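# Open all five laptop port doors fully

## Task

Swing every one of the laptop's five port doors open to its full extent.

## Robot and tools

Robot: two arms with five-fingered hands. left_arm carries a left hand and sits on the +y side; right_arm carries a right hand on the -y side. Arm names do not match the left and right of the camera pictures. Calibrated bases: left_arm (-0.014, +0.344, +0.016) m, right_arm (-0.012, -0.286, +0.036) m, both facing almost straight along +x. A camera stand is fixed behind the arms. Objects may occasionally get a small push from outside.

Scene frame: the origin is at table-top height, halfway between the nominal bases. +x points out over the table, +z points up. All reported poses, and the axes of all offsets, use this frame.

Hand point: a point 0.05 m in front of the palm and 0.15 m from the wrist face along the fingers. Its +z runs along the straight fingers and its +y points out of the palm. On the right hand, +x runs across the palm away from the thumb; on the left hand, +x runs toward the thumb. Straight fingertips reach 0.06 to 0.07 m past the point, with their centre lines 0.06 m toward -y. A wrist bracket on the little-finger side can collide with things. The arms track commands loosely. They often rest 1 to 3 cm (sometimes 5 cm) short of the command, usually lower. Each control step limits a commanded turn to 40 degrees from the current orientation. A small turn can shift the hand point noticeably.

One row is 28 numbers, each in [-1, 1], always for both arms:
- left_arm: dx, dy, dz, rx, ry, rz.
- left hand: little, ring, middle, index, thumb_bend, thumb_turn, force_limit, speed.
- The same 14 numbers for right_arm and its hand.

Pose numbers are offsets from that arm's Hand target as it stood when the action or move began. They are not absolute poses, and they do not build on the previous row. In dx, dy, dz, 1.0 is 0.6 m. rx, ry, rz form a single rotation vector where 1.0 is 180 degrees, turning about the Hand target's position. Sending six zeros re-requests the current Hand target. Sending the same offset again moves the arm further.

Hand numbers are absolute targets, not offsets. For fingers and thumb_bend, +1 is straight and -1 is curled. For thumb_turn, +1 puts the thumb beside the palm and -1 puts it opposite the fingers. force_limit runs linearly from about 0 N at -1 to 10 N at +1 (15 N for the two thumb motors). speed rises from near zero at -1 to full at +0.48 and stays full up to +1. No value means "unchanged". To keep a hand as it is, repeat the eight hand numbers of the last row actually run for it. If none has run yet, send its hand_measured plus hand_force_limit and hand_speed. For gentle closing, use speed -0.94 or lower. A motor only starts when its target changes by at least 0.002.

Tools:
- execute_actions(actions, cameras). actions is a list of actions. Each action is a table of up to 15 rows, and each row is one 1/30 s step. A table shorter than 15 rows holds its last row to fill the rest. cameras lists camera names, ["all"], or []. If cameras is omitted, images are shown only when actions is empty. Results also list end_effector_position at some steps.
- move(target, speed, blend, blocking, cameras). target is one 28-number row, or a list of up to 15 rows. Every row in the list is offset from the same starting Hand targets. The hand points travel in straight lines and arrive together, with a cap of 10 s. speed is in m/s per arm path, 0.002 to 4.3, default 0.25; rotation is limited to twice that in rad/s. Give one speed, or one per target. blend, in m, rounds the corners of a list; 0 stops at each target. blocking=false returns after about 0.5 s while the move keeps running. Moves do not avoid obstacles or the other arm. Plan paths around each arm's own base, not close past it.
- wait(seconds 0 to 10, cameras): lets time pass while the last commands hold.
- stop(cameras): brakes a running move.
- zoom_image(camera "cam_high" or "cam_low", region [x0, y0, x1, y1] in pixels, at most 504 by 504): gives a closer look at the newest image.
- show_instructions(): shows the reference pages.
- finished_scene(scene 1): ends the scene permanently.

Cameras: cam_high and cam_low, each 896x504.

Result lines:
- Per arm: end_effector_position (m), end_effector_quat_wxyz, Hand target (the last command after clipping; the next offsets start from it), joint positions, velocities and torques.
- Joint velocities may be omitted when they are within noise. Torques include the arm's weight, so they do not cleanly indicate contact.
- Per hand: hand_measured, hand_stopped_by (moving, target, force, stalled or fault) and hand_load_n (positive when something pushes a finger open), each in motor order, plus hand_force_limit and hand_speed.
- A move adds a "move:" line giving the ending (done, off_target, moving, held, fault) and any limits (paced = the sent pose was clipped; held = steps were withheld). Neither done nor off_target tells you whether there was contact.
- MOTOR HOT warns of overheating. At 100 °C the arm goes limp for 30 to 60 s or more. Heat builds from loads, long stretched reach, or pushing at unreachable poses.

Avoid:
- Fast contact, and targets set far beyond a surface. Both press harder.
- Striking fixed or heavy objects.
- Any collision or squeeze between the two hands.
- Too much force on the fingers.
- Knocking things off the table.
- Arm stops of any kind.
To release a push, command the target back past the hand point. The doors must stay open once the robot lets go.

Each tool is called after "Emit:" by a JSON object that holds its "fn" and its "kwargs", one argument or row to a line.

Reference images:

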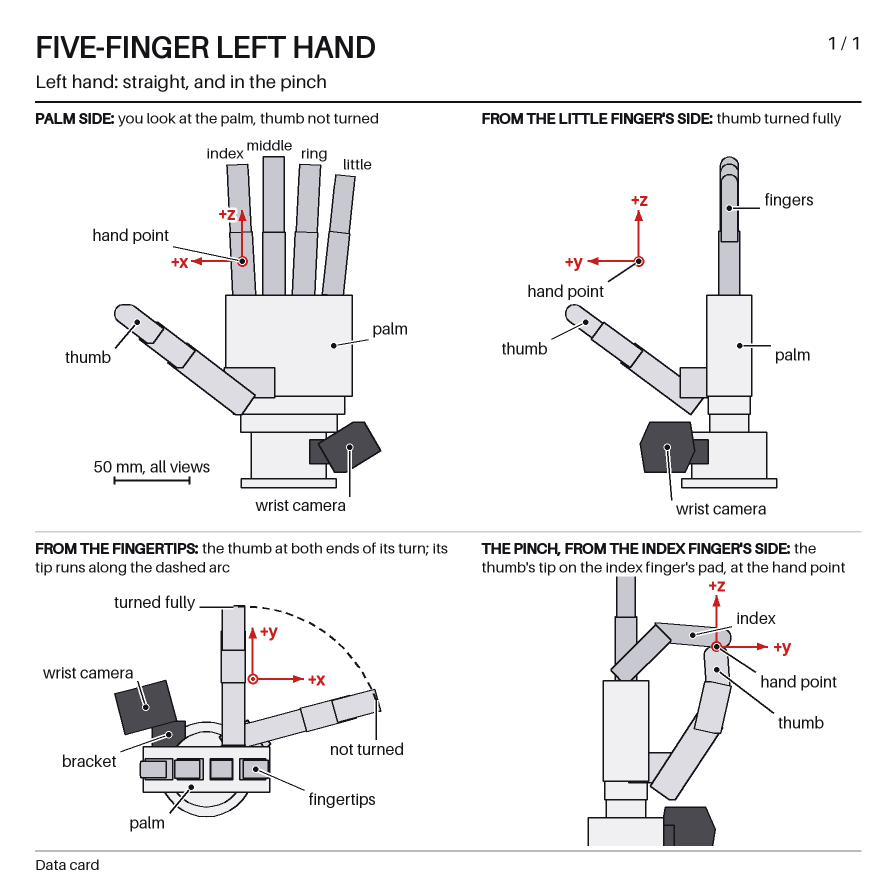

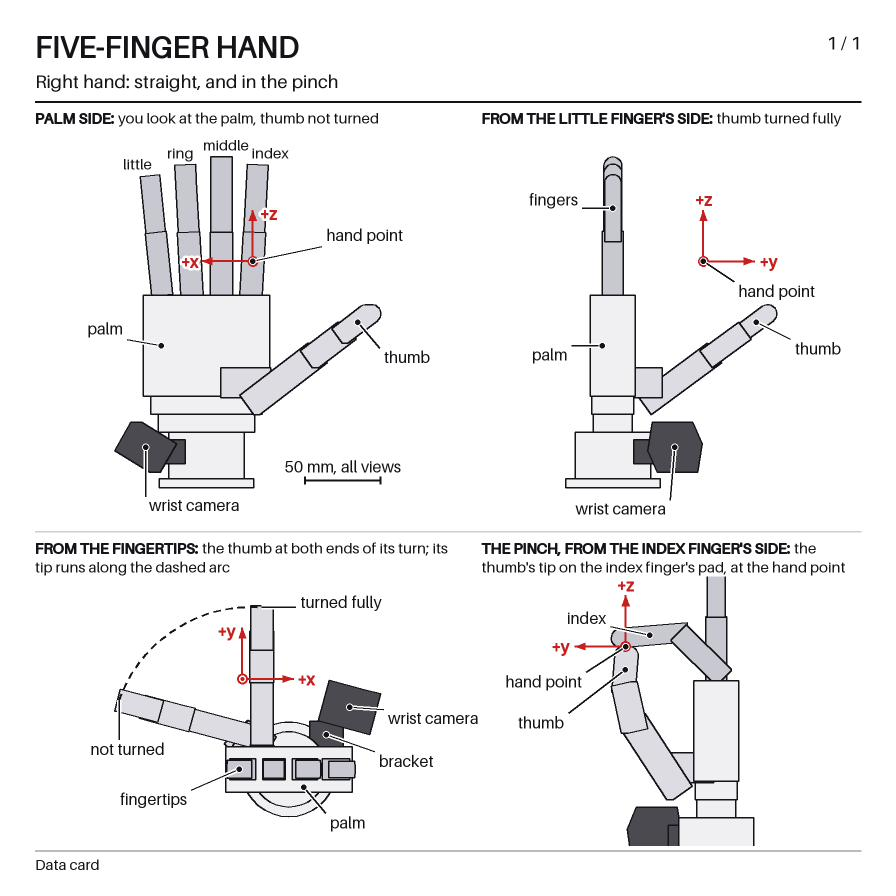

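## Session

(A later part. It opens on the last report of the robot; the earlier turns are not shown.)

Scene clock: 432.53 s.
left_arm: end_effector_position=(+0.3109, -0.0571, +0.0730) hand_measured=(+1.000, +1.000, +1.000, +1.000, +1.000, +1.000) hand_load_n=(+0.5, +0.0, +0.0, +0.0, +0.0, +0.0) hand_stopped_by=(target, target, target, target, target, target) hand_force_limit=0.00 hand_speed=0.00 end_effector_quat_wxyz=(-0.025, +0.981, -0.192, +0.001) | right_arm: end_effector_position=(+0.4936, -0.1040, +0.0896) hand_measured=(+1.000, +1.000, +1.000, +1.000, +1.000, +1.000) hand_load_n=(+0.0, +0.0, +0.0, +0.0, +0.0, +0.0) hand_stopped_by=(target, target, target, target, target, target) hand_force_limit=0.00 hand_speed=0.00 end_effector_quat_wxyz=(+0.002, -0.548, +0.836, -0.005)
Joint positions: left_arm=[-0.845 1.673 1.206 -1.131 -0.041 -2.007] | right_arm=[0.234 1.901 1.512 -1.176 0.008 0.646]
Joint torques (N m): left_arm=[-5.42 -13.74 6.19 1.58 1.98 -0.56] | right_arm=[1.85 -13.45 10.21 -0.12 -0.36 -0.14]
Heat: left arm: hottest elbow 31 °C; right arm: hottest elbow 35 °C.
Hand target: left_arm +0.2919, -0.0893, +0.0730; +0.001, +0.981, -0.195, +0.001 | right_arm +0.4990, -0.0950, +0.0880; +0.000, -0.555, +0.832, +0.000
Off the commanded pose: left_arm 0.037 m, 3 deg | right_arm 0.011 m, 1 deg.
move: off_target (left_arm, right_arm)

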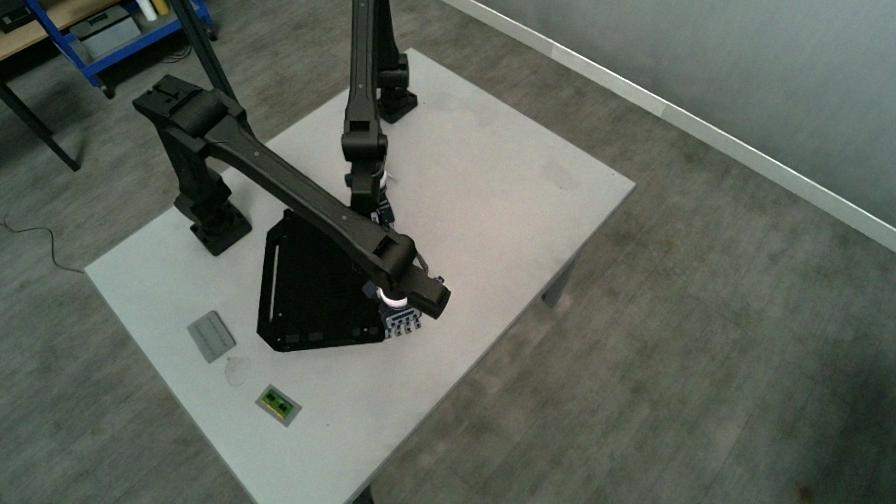

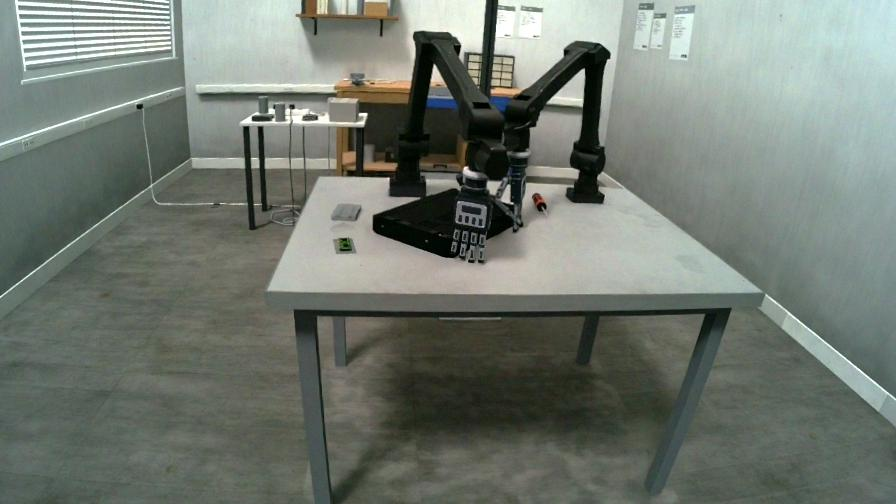

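Emit:
{"fn": "move", "kwargs": {
  "target": [
    [0.052, 0.103, 0, 0,0,0, 1, 1, 1, 1, 1, 1, 0, 0, 0.042,-0.033,0,0,0,0,1,1,1,1,1,1,0,0],
    [0.052, 0.14, 0.35, 0,0,-0.1, 1, 1, 1, 1, 1, 1, 0, 0, 0.042,-0.05,0.35,0,0,-0.1,1,1,1,1,1,1,0,0],
    [0.05, 0.65, 0.45, 0,0,-0.35, 1, 1, 1, 1, 1, 1, 0, 0, -0.25,-0.65,0.4,0,0,-0.3,1,1,1,1,1,1,0,0]
  ],
  "speed": [0.1, 0.25, 0.3],
  "blend": [0.01, 0.05, 0],
  "cameras": ["all"]
}}

Emit:
{"fn": "zoom_image", "kwargs": {
  "camera": "cam_low",
  "region": [366, 185, 526, 265]
}}

Emit:
{"fn": "zoom_image", "kwargs": {
  "camera": "cam_high",
  "region": [240, 200, 400, 360]
}}

Scene clock: 483.77 s.
left_arm: end_effector_position=(+0.3179, +0.2973, +0.3225) hand_measured=(+1.000, +1.000, +1.000, +1.000, +1.000, +1.000) hand_load_n=(+0.0, +0.0, +0.0, +0.0, +0.0, +0.0) hand_stopped_by=(target, target, target, target, target, target) hand_force_limit=0.00 hand_speed=0.00 end_effector_quat_wxyz=(-0.014, +0.735, -0.678, +0.025) | right_arm: end_effector_position=(+0.3465, -0.4852, +0.3149) hand_measured=(+1.000, +1.000, +1.000, +1.000, +1.000, +1.000) hand_load_n=(+0.0, +0.0, +0.0, +0.0, +0.0, +0.0) hand_stopped_by=(target, target, target, target, target, target) hand_force_limit=0.00 hand_speed=0.00 end_effector_quat_wxyz=(-0.010, -0.112, +0.994, +0.008)
Joint positions: left_arm=[-0.043 1.331 1.496 -1.679 0.012 -0.101] | right_arm=[-0.658 1.49 1.576 -1.681 0.003 0.69]
Joint torques (N m): left_arm=[0.26 -10.58 9.81 0.28 0.17 0.03] | right_arm=[0.97 -11.69 10.13 0.05 -0.13 -0.13]
Heat: left arm: hottest elbow 32 °C; right arm: hottest elbow 35 °C.
Hand target: left_arm +0.3218, +0.3008, +0.3430; +0.001, +0.735, -0.679, +0.000 | right_arm +0.3490, -0.4850, +0.3279; +0.000, -0.117, +0.993, +0.000
Off the commanded pose: left_arm 0.021 m, 3 deg | right_arm 0.013 m, 2 deg.
joint sent to its limit (left arm) — joint 4 (wrist pitch), lower limit. The joint targets are off in orientation, not in position.
move: off_target (left_arm, right_arm)

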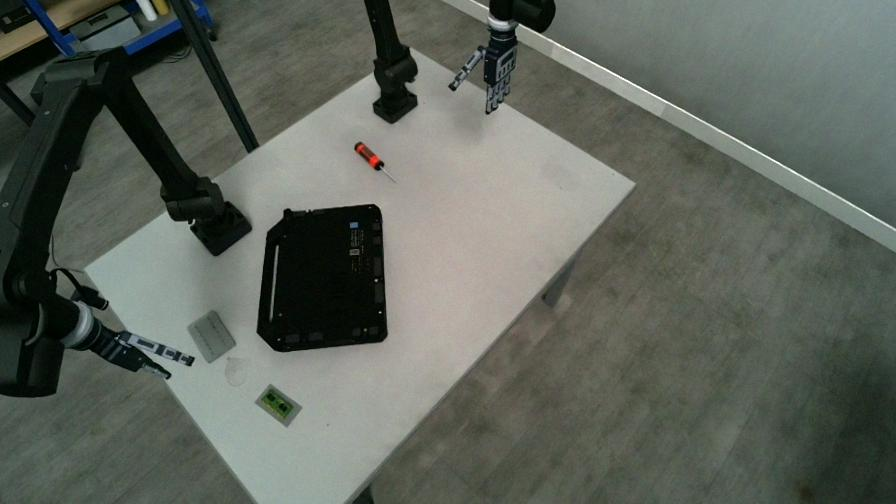

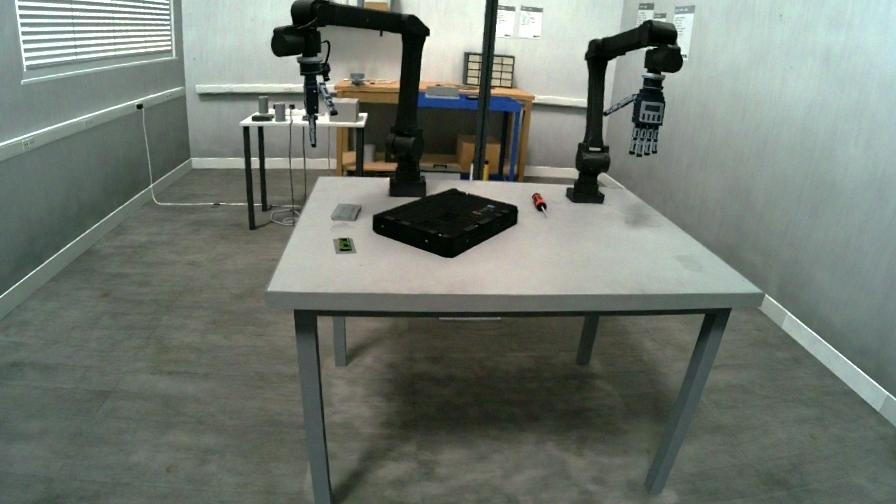

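Scaled by 3.150 from the camera's 896x504 image, which has a finer 1280x720 frame.

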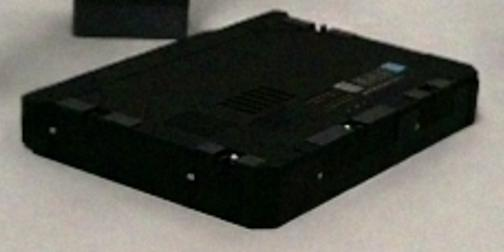

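Scaled by 3.150 from the camera's 896x504 image, which has a finer 1280x720 frame.

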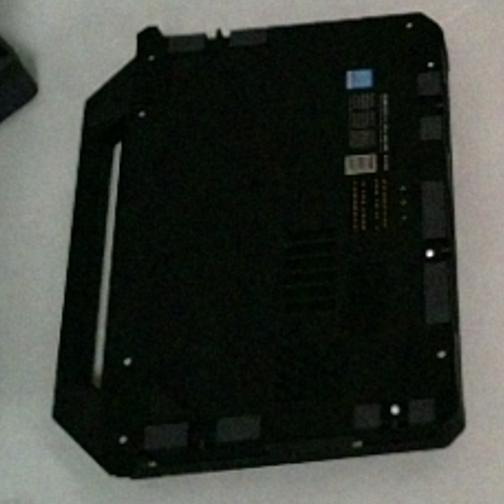

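Emit:
{"fn": "zoom_image", "kwargs": {
  "camera": "cam_low",
  "region": [370, 210, 450, 260]
}}

Emit:
{"fn": "zoom_image", "kwargs": {
  "camera": "cam_low",
  "region": [440, 200, 520, 260]
}}

Emit:
{"fn": "zoom_image", "kwargs": {
  "camera": "cam_high",
  "region": [340, 300, 400, 350]
}}

Emit:
{"fn": "zoom_image", "kwargs": {
  "camera": "cam_high",
  "region": [260, 320, 340, 360]
}}

Scaled by 6.300 from the camera's 896x504 image, which has a finer 1280x720 frame.

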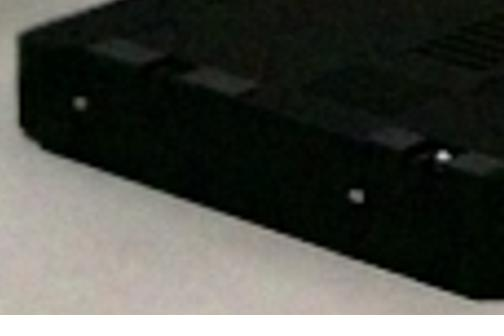

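Scaled by 6.300 from the camera's 896x504 image, which has a finer 1280x720 frame.

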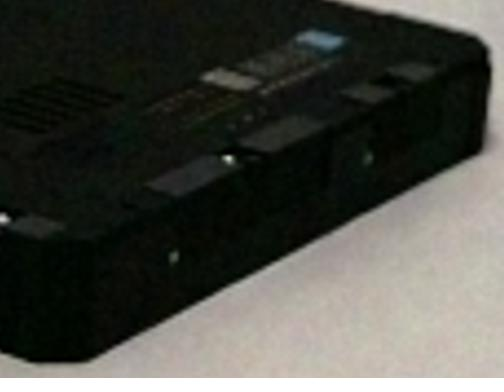

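Scaled by 8.400 from the camera's 896x504 image, which has a finer 1280x720 frame.

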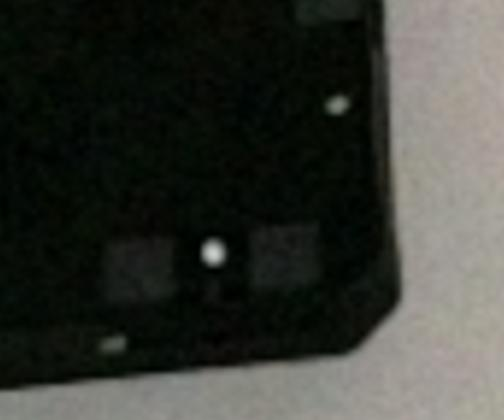

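Scaled by 6.300 from the camera's 896x504 image, which has a finer 1280x720 frame.

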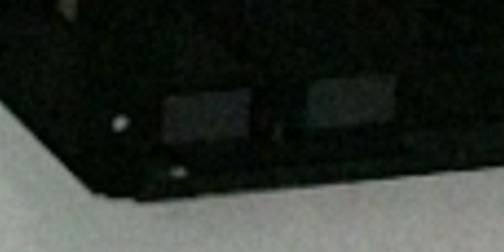

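Emit:
{"fn": "zoom_image", "kwargs": {
  "camera": "cam_high",
  "region": [275, 195, 345, 235]
}}

Emit:
{"fn": "zoom_image", "kwargs": {
  "camera": "cam_high",
  "region": [350, 195, 400, 245]
}}

Emit:
{"fn": "zoom_image", "kwargs": {
  "camera": "cam_high",
  "region": [350, 250, 400, 300]
}}

Emit:
{"fn": "zoom_image", "kwargs": {
  "camera": "cam_low",
  "region": [430, 180, 530, 230]
}}

Scaled by 7.200 from the camera's 896x504 image, which has a finer 1280x720 frame.

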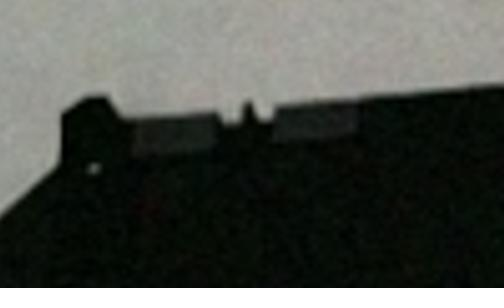

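Scaled by 10.080 from the camera's 896x504 image, which has a finer 1280x720 frame.

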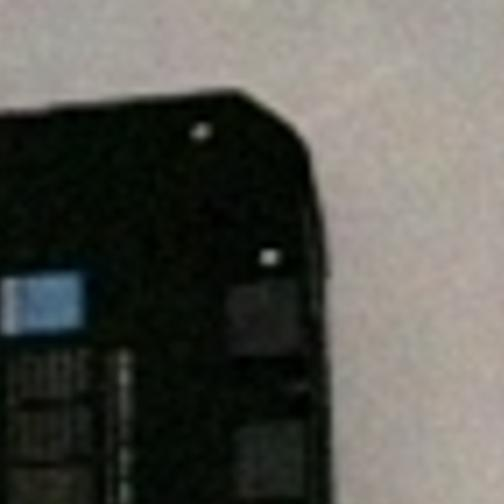

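Scaled by 10.080 from the camera's 896x504 image, which has a finer 1280x720 frame.

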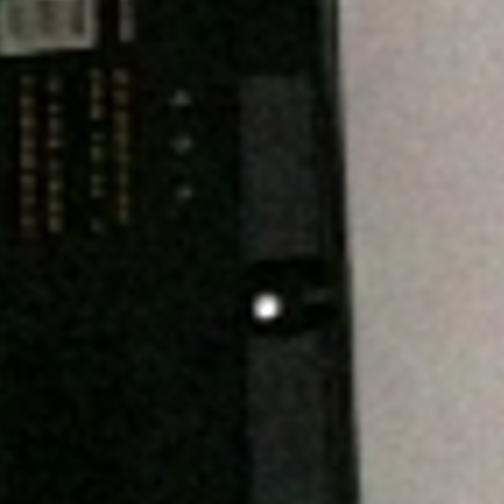

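Scaled by 5.040 from the camera's 896x504 image, which has a finer 1280x720 frame.

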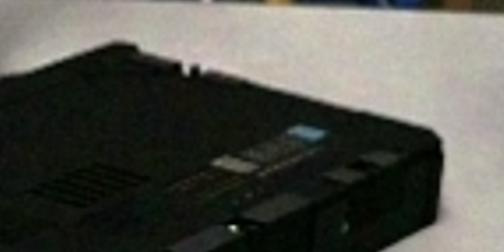

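Emit:
{"fn": "zoom_image", "kwargs": {
  "camera": "cam_low",
  "region": [450, 205, 525, 260]
}}

Emit:
{"fn": "zoom_image", "kwargs": {
  "camera": "cam_low",
  "region": [485, 200, 525, 230]
}}

Emit:
{"fn": "zoom_image", "kwargs": {
  "camera": "cam_low",
  "region": [370, 205, 410, 240]
}}

Emit:
{"fn": "zoom_image", "kwargs": {
  "camera": "cam_low",
  "region": [405, 220, 455, 260]
}}

Scaled by 6.720 from the camera's 896x504 image, which has a finer 1280x720 frame.

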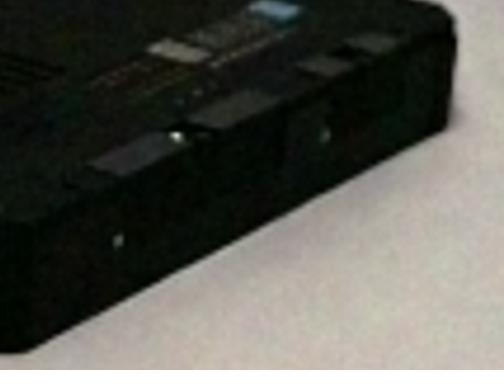

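Scaled by 12.600 from the camera's 896x504 image, which has a finer 1280x720 frame.

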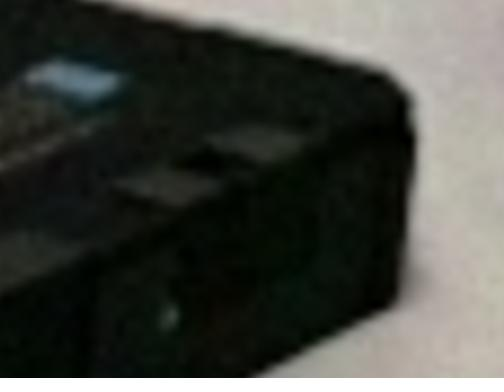

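Scaled by 12.600 from the camera's 896x504 image, which has a finer 1280x720 frame.

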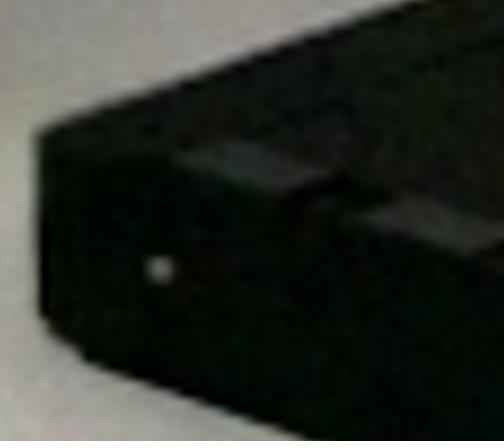

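Scaled by 10.080 from the camera's 896x504 image, which has a finer 1280x720 frame.

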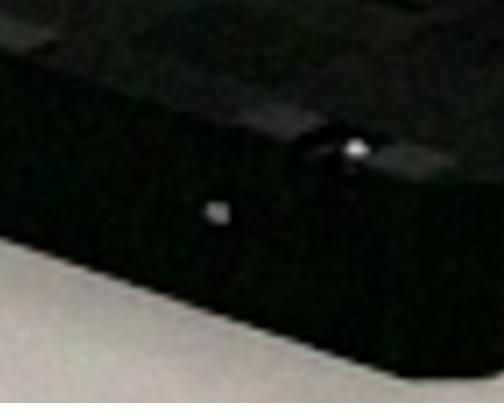

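Emit:
{"fn": "zoom_image", "kwargs": {
  "camera": "cam_low",
  "region": [450, 220, 490, 260]
}}

Emit:
{"fn": "zoom_image", "kwargs": {
  "camera": "cam_low",
  "region": [488, 205, 512, 237]
}}

Emit:
{"fn": "zoom_image", "kwargs": {
  "camera": "cam_high",
  "region": [370, 210, 400, 240]
}}

Emit:
{"fn": "zoom_image", "kwargs": {
  "camera": "cam_high",
  "region": [340, 325, 370, 350]
}}

Scaled by 12.600 from the camera's 896x504 image, which has a finer 1280x720 frame.

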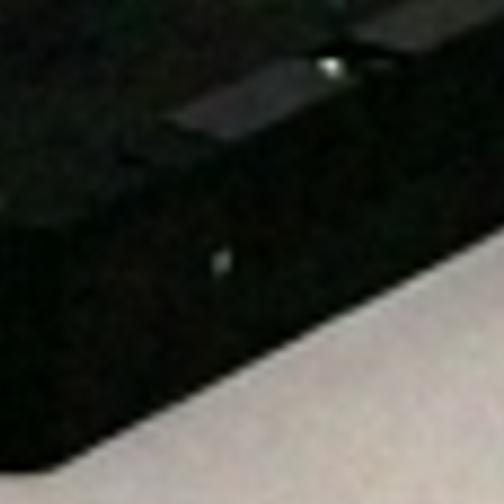

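Scaled by 15.750 from the camera's 896x504 image, which has a finer 1280x720 frame.

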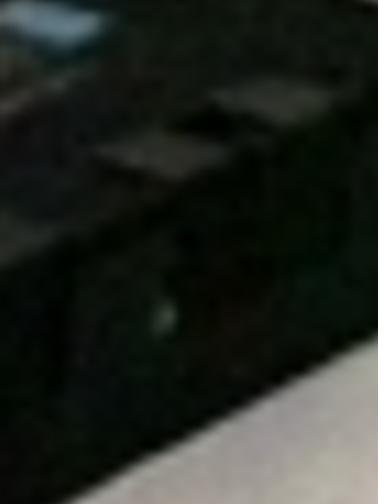

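Scaled by 16.800 from the camera's 896x504 image, which has a finer 1280x720 frame.

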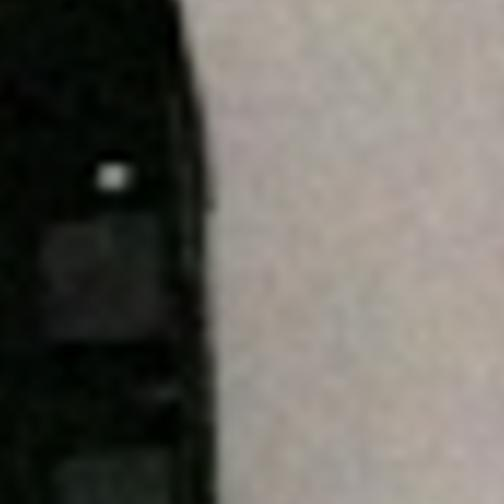

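Scaled by 16.800 from the camera's 896x504 image, which has a finer 1280x720 frame.

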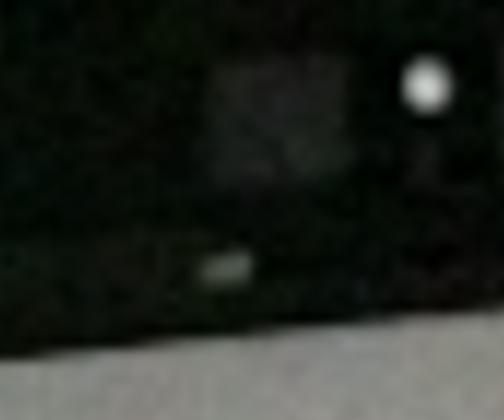

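Emit:
{"fn": "move", "kwargs": {
  "target": [0,0,0,0,0,0, 1, 1, 1, 1, 1, 1, 0, 0, 0.21,0.3967,-0.2133,0,0,0.1928,-1,-1,-1,1,1,1,0,0],
  "speed": 0.25,
  "cameras": ["all"]
}}

Emit:
{"fn": "zoom_image", "kwargs": {
  "camera": "cam_low",
  "region": [366, 125, 526, 265]
}}

Emit:
{"fn": "zoom_image", "kwargs": {
  "camera": "cam_high",
  "region": [240, 200, 440, 380]
}}

Scene clock: 717.77 s.
left_arm: end_effector_position=(+0.3179, +0.2973, +0.3225) hand_measured=(+1.000, +1.000, +1.000, +1.000, +1.000, +1.000) hand_load_n=(+0.0, +0.0, -0.5, +0.0, +0.0, +0.0) hand_stopped_by=(target, target, target, target, target, target) hand_force_limit=0.00 hand_speed=0.00 end_effector_quat_wxyz=(-0.014, +0.735, -0.678, +0.025) | right_arm: end_effector_position=(+0.4565, -0.2439, +0.1871) hand_measured=(-1.000, -1.000, -1.000, +1.000, +1.000, +1.000) hand_load_n=(+0.0, +0.0, +0.0, +0.0, +0.0, +0.0) hand_stopped_by=(target, target, target, target, target, target) hand_force_limit=0.00 hand_speed=0.00 end_effector_quat_wxyz=(-0.023, -0.407, +0.913, +0.011)
Joint positions: left_arm=[-0.043 1.331 1.496 -1.679 0.012 -0.101] | right_arm=[-0.043 1.689 1.474 -1.407 0 0.69]
Joint torques (N m): left_arm=[-0.21 -11.28 9.81 0.14 0.14 0.01] | right_arm=[0.32 -12.51 11.37 0.64 -0.02 -0.14]
Heat: left arm: hottest elbow 42 °C; right arm: hottest elbow 35 °C.
Hand target: left_arm +0.3218, +0.3008, +0.3430; +0.001, +0.735, -0.678, +0.000 | right_arm +0.4751, -0.2470, +0.2000; +0.000, -0.408, +0.913, +0.000
Off the commanded pose: left_arm 0.021 m, 3 deg | right_arm 0.023 m, 3 deg.
joint sent to its limit (left arm) — joint 4 (wrist pitch), lower limit. The joint targets are off in orientation, not in position.
move: off_target (left_arm, right_arm)

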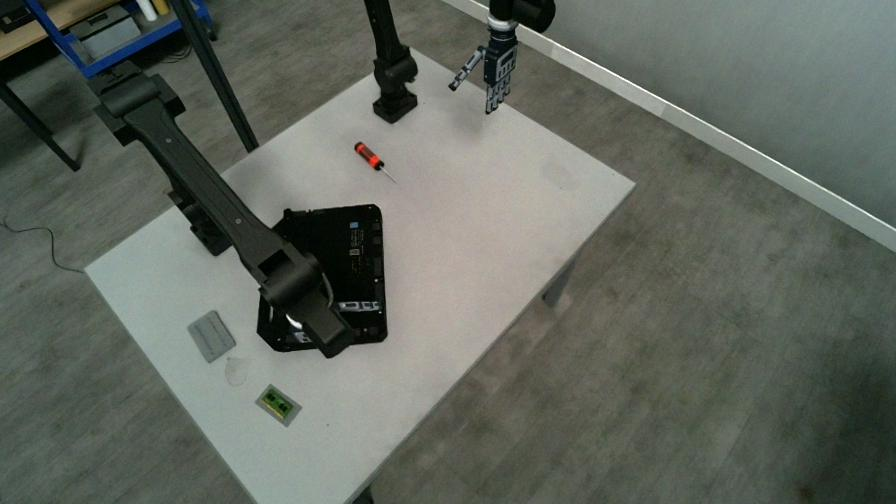

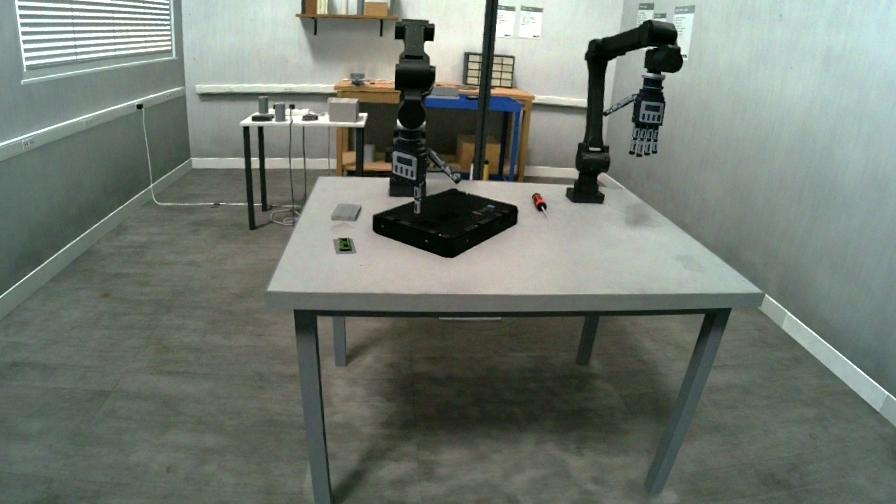

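Scaled by 3.150 from the camera's 896x504 image, which has a finer 1280x720 frame.

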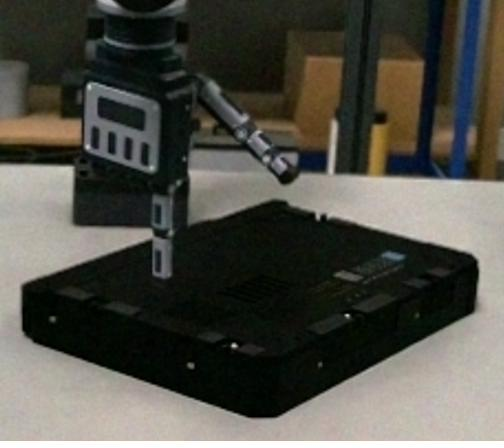

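Scaled by 2.520 from the camera's 896x504 image, which has a finer 1280x720 frame.

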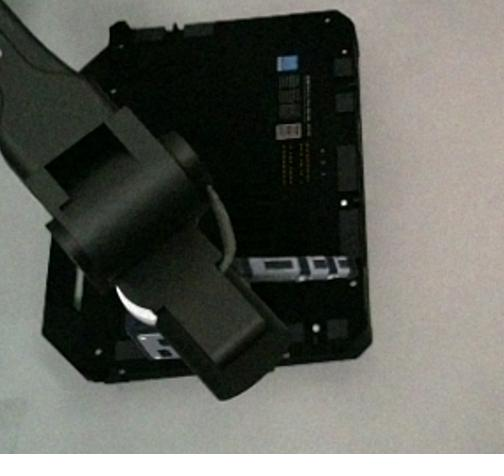

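Emit:
{"fn": "move", "kwargs": {
  "target": [0,0,0,0,0,0, 1, 1, 1, 1, 1, 1, 0, 0, 0,0,-0.17,0,0,0,-1,-1,-1,1,1,1,0,0],
  "speed": 0.15,
  "cameras": ["all"]
}}

Emit:
{"fn": "zoom_image", "kwargs": {
  "camera": "cam_low",
  "region": [366, 165, 486, 265]
}}

Emit:
{"fn": "zoom_image", "kwargs": {
  "camera": "cam_high",
  "region": [300, 280, 420, 380]
}}

Scene clock: 734.80 s.
left_arm: end_effector_position=(+0.3179, +0.2973, +0.3225) hand_measured=(+1.000, +1.000, +1.000, +1.000, +1.000, +1.000) hand_load_n=(+0.0, +0.0, +0.0, +0.0, -0.5, +0.0) hand_stopped_by=(target, target, target, target, target, target) hand_force_limit=0.00 hand_speed=0.00 end_effector_quat_wxyz=(-0.014, +0.735, -0.678, +0.025) | right_arm: end_effector_position=(+0.4712, -0.2445, +0.1007) hand_measured=(-1.000, -1.000, -1.000, +1.000, +1.000, +1.000) hand_load_n=(+0.0, +0.0, +0.0, +0.0, +0.0, +0.0) hand_stopped_by=(target, target, target, target, target, target) hand_force_limit=0.00 hand_speed=0.00 end_effector_quat_wxyz=(-0.004, -0.407, +0.913, +0.002)
Joint positions: left_arm=[-0.043 1.331 1.496 -1.679 0.012 -0.101] | right_arm=[-0.043 1.766 1.344 -1.157 0 0.69]
Joint torques (N m): left_arm=[0.67 -10.75 9.76 0.29 0.18 0] | right_arm=[0.44 -12.81 7.28 0.76 -0.03 -0.13]
Heat: left arm: hottest elbow 43 °C; right arm: hottest elbow 35 °C.
Hand target: left_arm +0.3218, +0.3008, +0.3430; +0.001, +0.735, -0.678, +0.000 | right_arm +0.4750, -0.2470, +0.0981; +0.000, -0.408, +0.913, +0.000
Off the commanded pose: left_arm 0.021 m, 3 deg | right_arm 0.005 m, 0 deg.
joint sent to its limit (left arm) — joint 4 (wrist pitch), lower limit. The joint targets are off in orientation, not in position.
move: off_target (left_arm)

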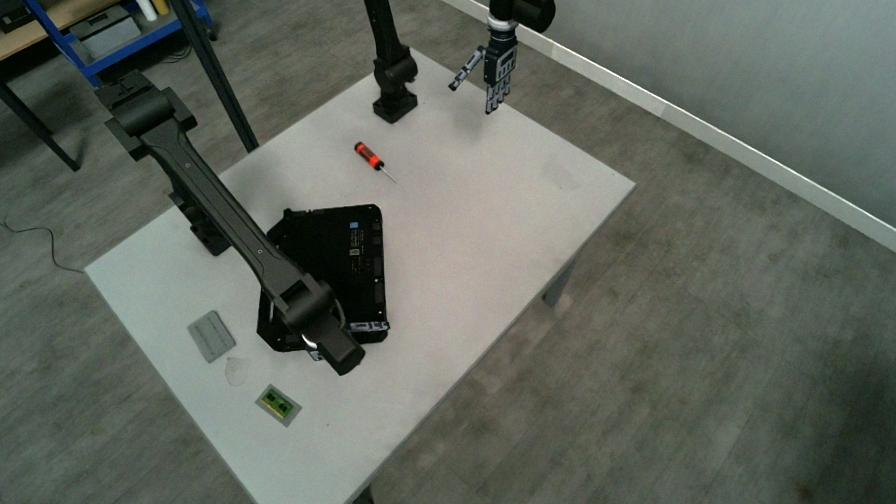

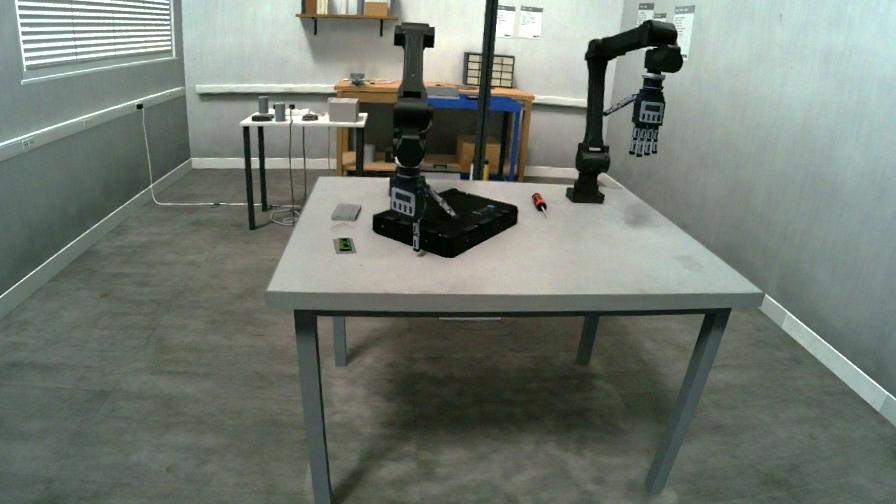

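Scaled by 4.200 from the camera's 896x504 image, which has a finer 1280x720 frame.

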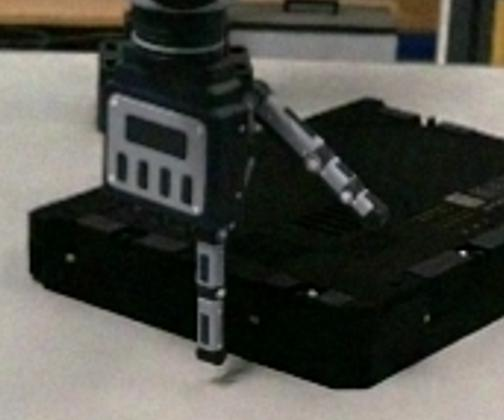

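Scaled by 4.200 from the camera's 896x504 image, which has a finer 1280x720 frame.

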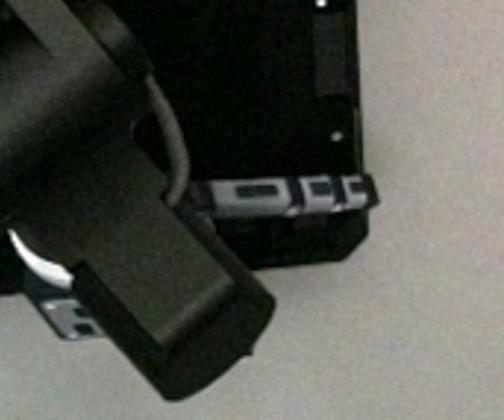

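Emit:
{"fn": "move", "kwargs": {
  "target": [0,0,0,0,0,0, 1, 1, 1, 1, 1, 1, 0, 0, -0.0058,0.0168,-0.0245,0,0,0,-1,-1,-1,0.5,1,1,0,0],
  "speed": 0.1,
  "cameras": ["cam_low"]
}}

Emit:
{"fn": "zoom_image", "kwargs": {
  "camera": "cam_low",
  "region": [386, 185, 466, 265]
}}

Scene clock: 790.70 s.
left_arm: end_effector_position=(+0.3179, +0.2973, +0.3225) hand_measured=(+1.000, +1.000, +1.000, +1.000, +1.000, +1.000) hand_load_n=(+0.0, +0.0, +0.0, +0.0, +0.0, +0.0) hand_stopped_by=(target, target, target, target, target, target) hand_force_limit=0.00 hand_speed=0.00 end_effector_quat_wxyz=(-0.014, +0.735, -0.678, +0.025) | right_arm: end_effector_position=(+0.4696, -0.2413, +0.0903) hand_measured=(-1.000, -1.000, -1.000, +0.500, +1.000, +1.000) hand_load_n=(+0.0, +0.0, +0.0, +0.0, +0.0, +0.0) hand_stopped_by=(target, target, target, target, target, target) hand_force_limit=0.00 hand_speed=0.00 end_effector_quat_wxyz=(+0.001, -0.407, +0.913, -0.001)
Joint positions: left_arm=[-0.043 1.331 1.496 -1.679 0.012 -0.101] | right_arm=[-0.037 1.766 1.315 -1.117 0 0.696]
Joint torques (N m): left_arm=[0.21 -11.28 9.8 0.17 0.13 0.03] | right_arm=[1.44 -12.22 6.79 0.87 0 -0.03]
Heat: left arm: hottest elbow 43 °C; right arm: hottest elbow 34 °C.
Hand target: left_arm +0.3218, +0.3008, +0.3430; +0.001, +0.735, -0.678, +0.000 | right_arm +0.4716, -0.2370, +0.0834; +0.000, -0.408, +0.913, +0.000
Off the commanded pose: left_arm 0.021 m, 3 deg | right_arm 0.008 m, 0 deg.
joint sent to its limit (left arm) — joint 4 (wrist pitch), lower limit. The joint targets are off in orientation, not in position.
move: off_target (left_arm)
Images, in order (width x height): cam_low 896x504.

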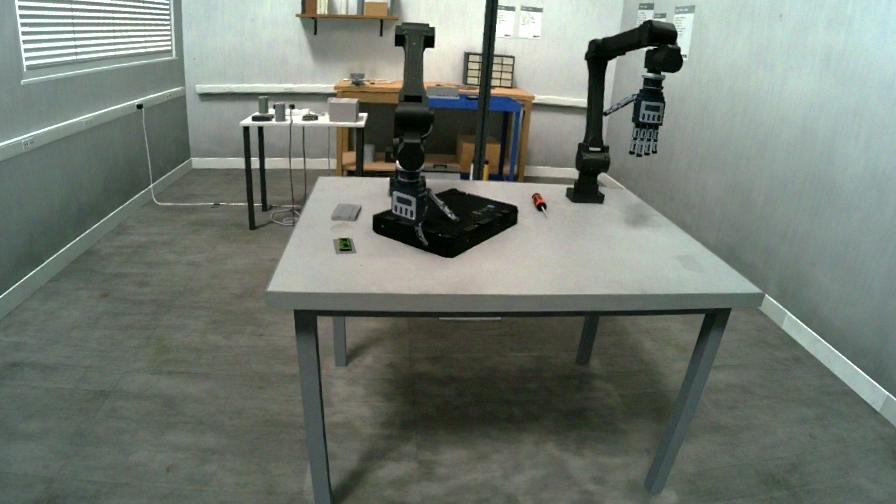

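Scaled by 6.300 from the camera's 896x504 image, which has a finer 1280x720 frame.

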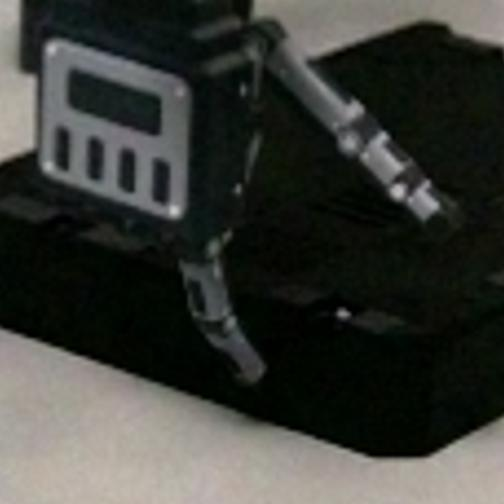

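Emit:
{"fn": "move", "kwargs": {
  "target": [0,0,0,0,0,0, 1, 1, 1, 1, 1, 1, 0, 0, -0.0447,0.04,-0.0167,0,0,0,-1,-1,-1,0.5,1,1,0,0],
  "speed": 0.06,
  "cameras": ["cam_low"]
}}

Emit:
{"fn": "zoom_image", "kwargs": {
  "camera": "cam_low",
  "region": [386, 185, 466, 265]
}}

Scene clock: 813.80 s.
left_arm: end_effector_position=(+0.3179, +0.2973, +0.3225) hand_measured=(+1.000, +1.000, +1.000, +1.000, +1.000, +1.000) hand_load_n=(+0.0, +0.0, +0.0, +0.0, +0.0, +0.0) hand_stopped_by=(target, target, target, target, target, target) hand_force_limit=0.00 hand_speed=0.00 end_effector_quat_wxyz=(-0.014, +0.735, -0.678, +0.025) | right_arm: end_effector_position=(+0.4621, -0.2356, +0.0750) hand_measured=(-1.000, -1.000, -1.000, +0.500, +1.000, +1.000) hand_load_n=(+0.0, +0.0, +0.0, +6.5, +0.0, +0.0) hand_stopped_by=(target, target, target, target, target, target) hand_force_limit=0.00 hand_speed=0.00 end_effector_quat_wxyz=(+0.010, -0.386, +0.922, -0.015)
Joint positions: left_arm=[-0.043 1.331 1.496 -1.679 0.012 -0.101] | right_arm=[-0.021 1.741 1.239 -1.039 0.019 0.757]
Joint torques (N m): left_arm=[0.09 -11.11 9.87 0.24 0.16 0.02] | right_arm=[4.01 -13.74 4.63 -0.21 -0.86 -0.18]
Heat: left arm: hottest elbow 43 °C; right arm: hottest elbow 34 °C.
Hand target: left_arm +0.3218, +0.3008, +0.3430; +0.001, +0.735, -0.678, +0.000 | right_arm +0.4447, -0.2129, +0.0733; +0.000, -0.408, +0.913, +0.000
Off the commanded pose: left_arm 0.021 m, 3 deg | right_arm 0.029 m, 3 deg.
joint sent to its limit (left arm) — joint 4 (wrist pitch), lower limit. The joint targets are off in orientation, not in position.
move: off_target (left_arm, right_arm)
Images, in order (width x height): cam_low 896x504.

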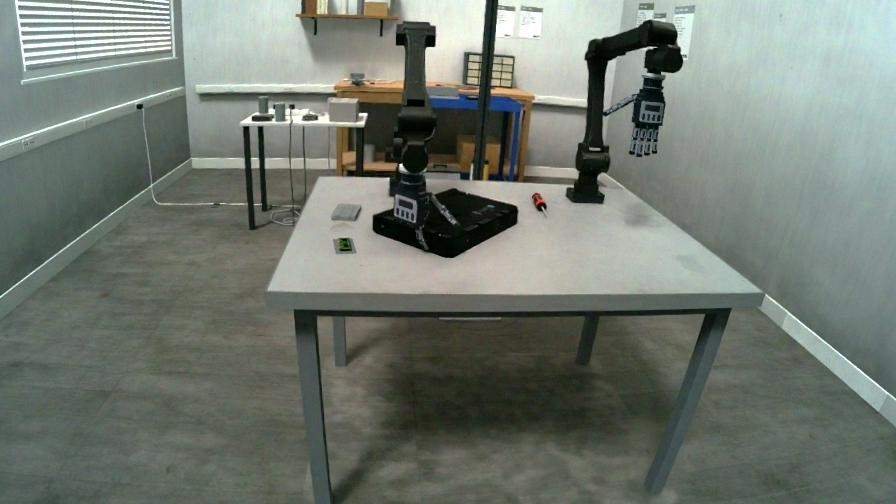

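Scaled by 6.300 from the camera's 896x504 image, which has a finer 1280x720 frame.

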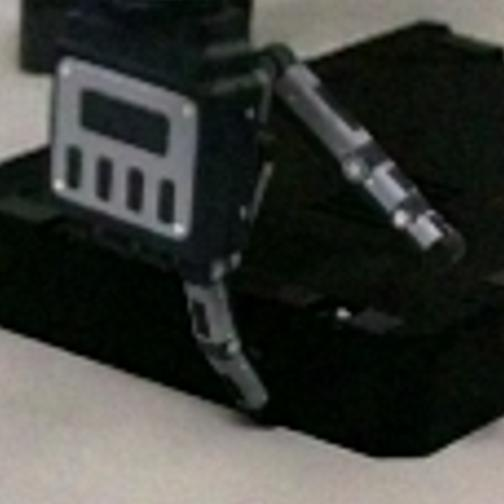

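Emit:
{"fn": "move", "kwargs": {
  "target": [
    [0,0,0,0,0,0, 1, 1, 1, 1, 1, 1, 0, 0, 0.015,-0.0133,0.01,0,0,0,-1,-1,-1,0.5,1,1,0,0],
    [0,0,0,0,0,0, 1, 1, 1, 1, 1, 1, 0, 0, -0.0293,-0.063,0.01,0,0,0,-1,-1,-1,0.5,1,1,0,0]
  ],
  "speed": 0.05,
  "cameras": ["cam_low", "cam_high"]
}}

Emit:
{"fn": "zoom_image", "kwargs": {
  "camera": "cam_low",
  "region": [386, 185, 466, 265]
}}

Scene clock: 833.97 s.
left_arm: end_effector_position=(+0.3179, +0.2973, +0.3225) hand_measured=(+1.000, +1.000, +1.000, +1.000, +1.000, +1.000) hand_load_n=(+0.0, +0.0, +0.0, +0.0, +0.0, +0.0) hand_stopped_by=(target, target, target, target, target, target) hand_force_limit=0.00 hand_speed=0.00 end_effector_quat_wxyz=(-0.014, +0.735, -0.678, +0.025) | right_arm: end_effector_position=(+0.4479, -0.2527, +0.0796) hand_measured=(-1.000, -1.000, -1.000, +0.500, +1.000, +1.000) hand_load_n=(+0.0, +0.0, +0.0, +7.5, +0.0, +0.0) hand_stopped_by=(target, target, target, target, target, target) hand_force_limit=0.00 hand_speed=0.00 end_effector_quat_wxyz=(+0.015, -0.393, +0.919, -0.012)
Joint positions: left_arm=[-0.043 1.331 1.496 -1.679 0.012 -0.101] | right_arm=[-0.061 1.702 1.198 -1.029 0.007 0.704]
Joint torques (N m): left_arm=[0.44 -11.22 9.73 0.18 0.18 -0.01] | right_arm=[1.14 -13.51 4.26 -0.53 -0.39 -0.34]
Heat: left arm: hottest elbow 44 °C; right arm: hottest elbow 32 °C.
Hand target: left_arm +0.3218, +0.3008, +0.3430; +0.001, +0.735, -0.678, +0.000 | right_arm +0.4272, -0.2508, +0.0793; +0.000, -0.408, +0.913, +0.000
Off the commanded pose: left_arm 0.021 m, 3 deg | right_arm 0.021 m, 3 deg.
joint sent to its limit (left arm) — joint 4 (wrist pitch), lower limit. The joint targets are off in orientation, not in position.
move: off_target (left_arm, right_arm)

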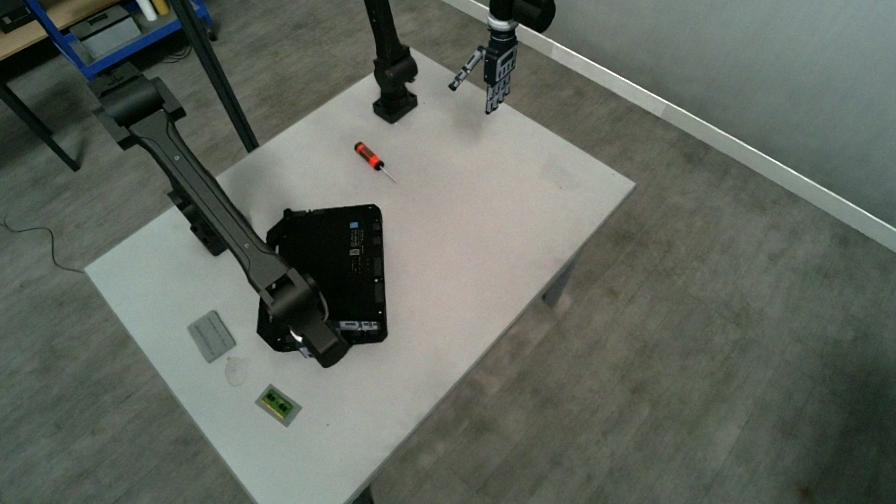

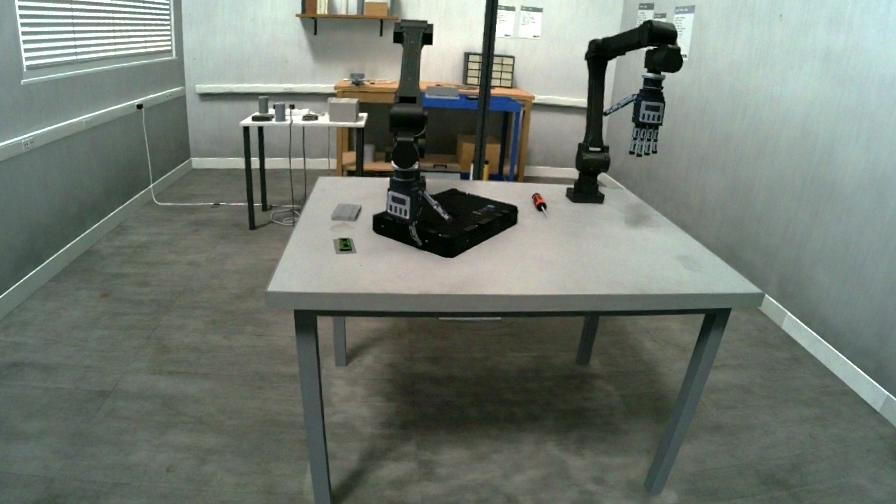

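Scaled by 6.300 from the camera's 896x504 image, which has a finer 1280x720 frame.

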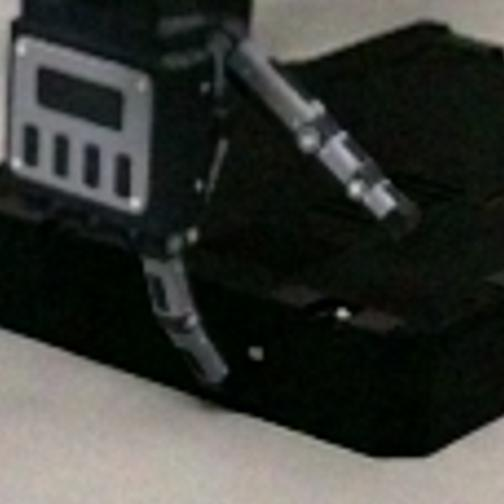

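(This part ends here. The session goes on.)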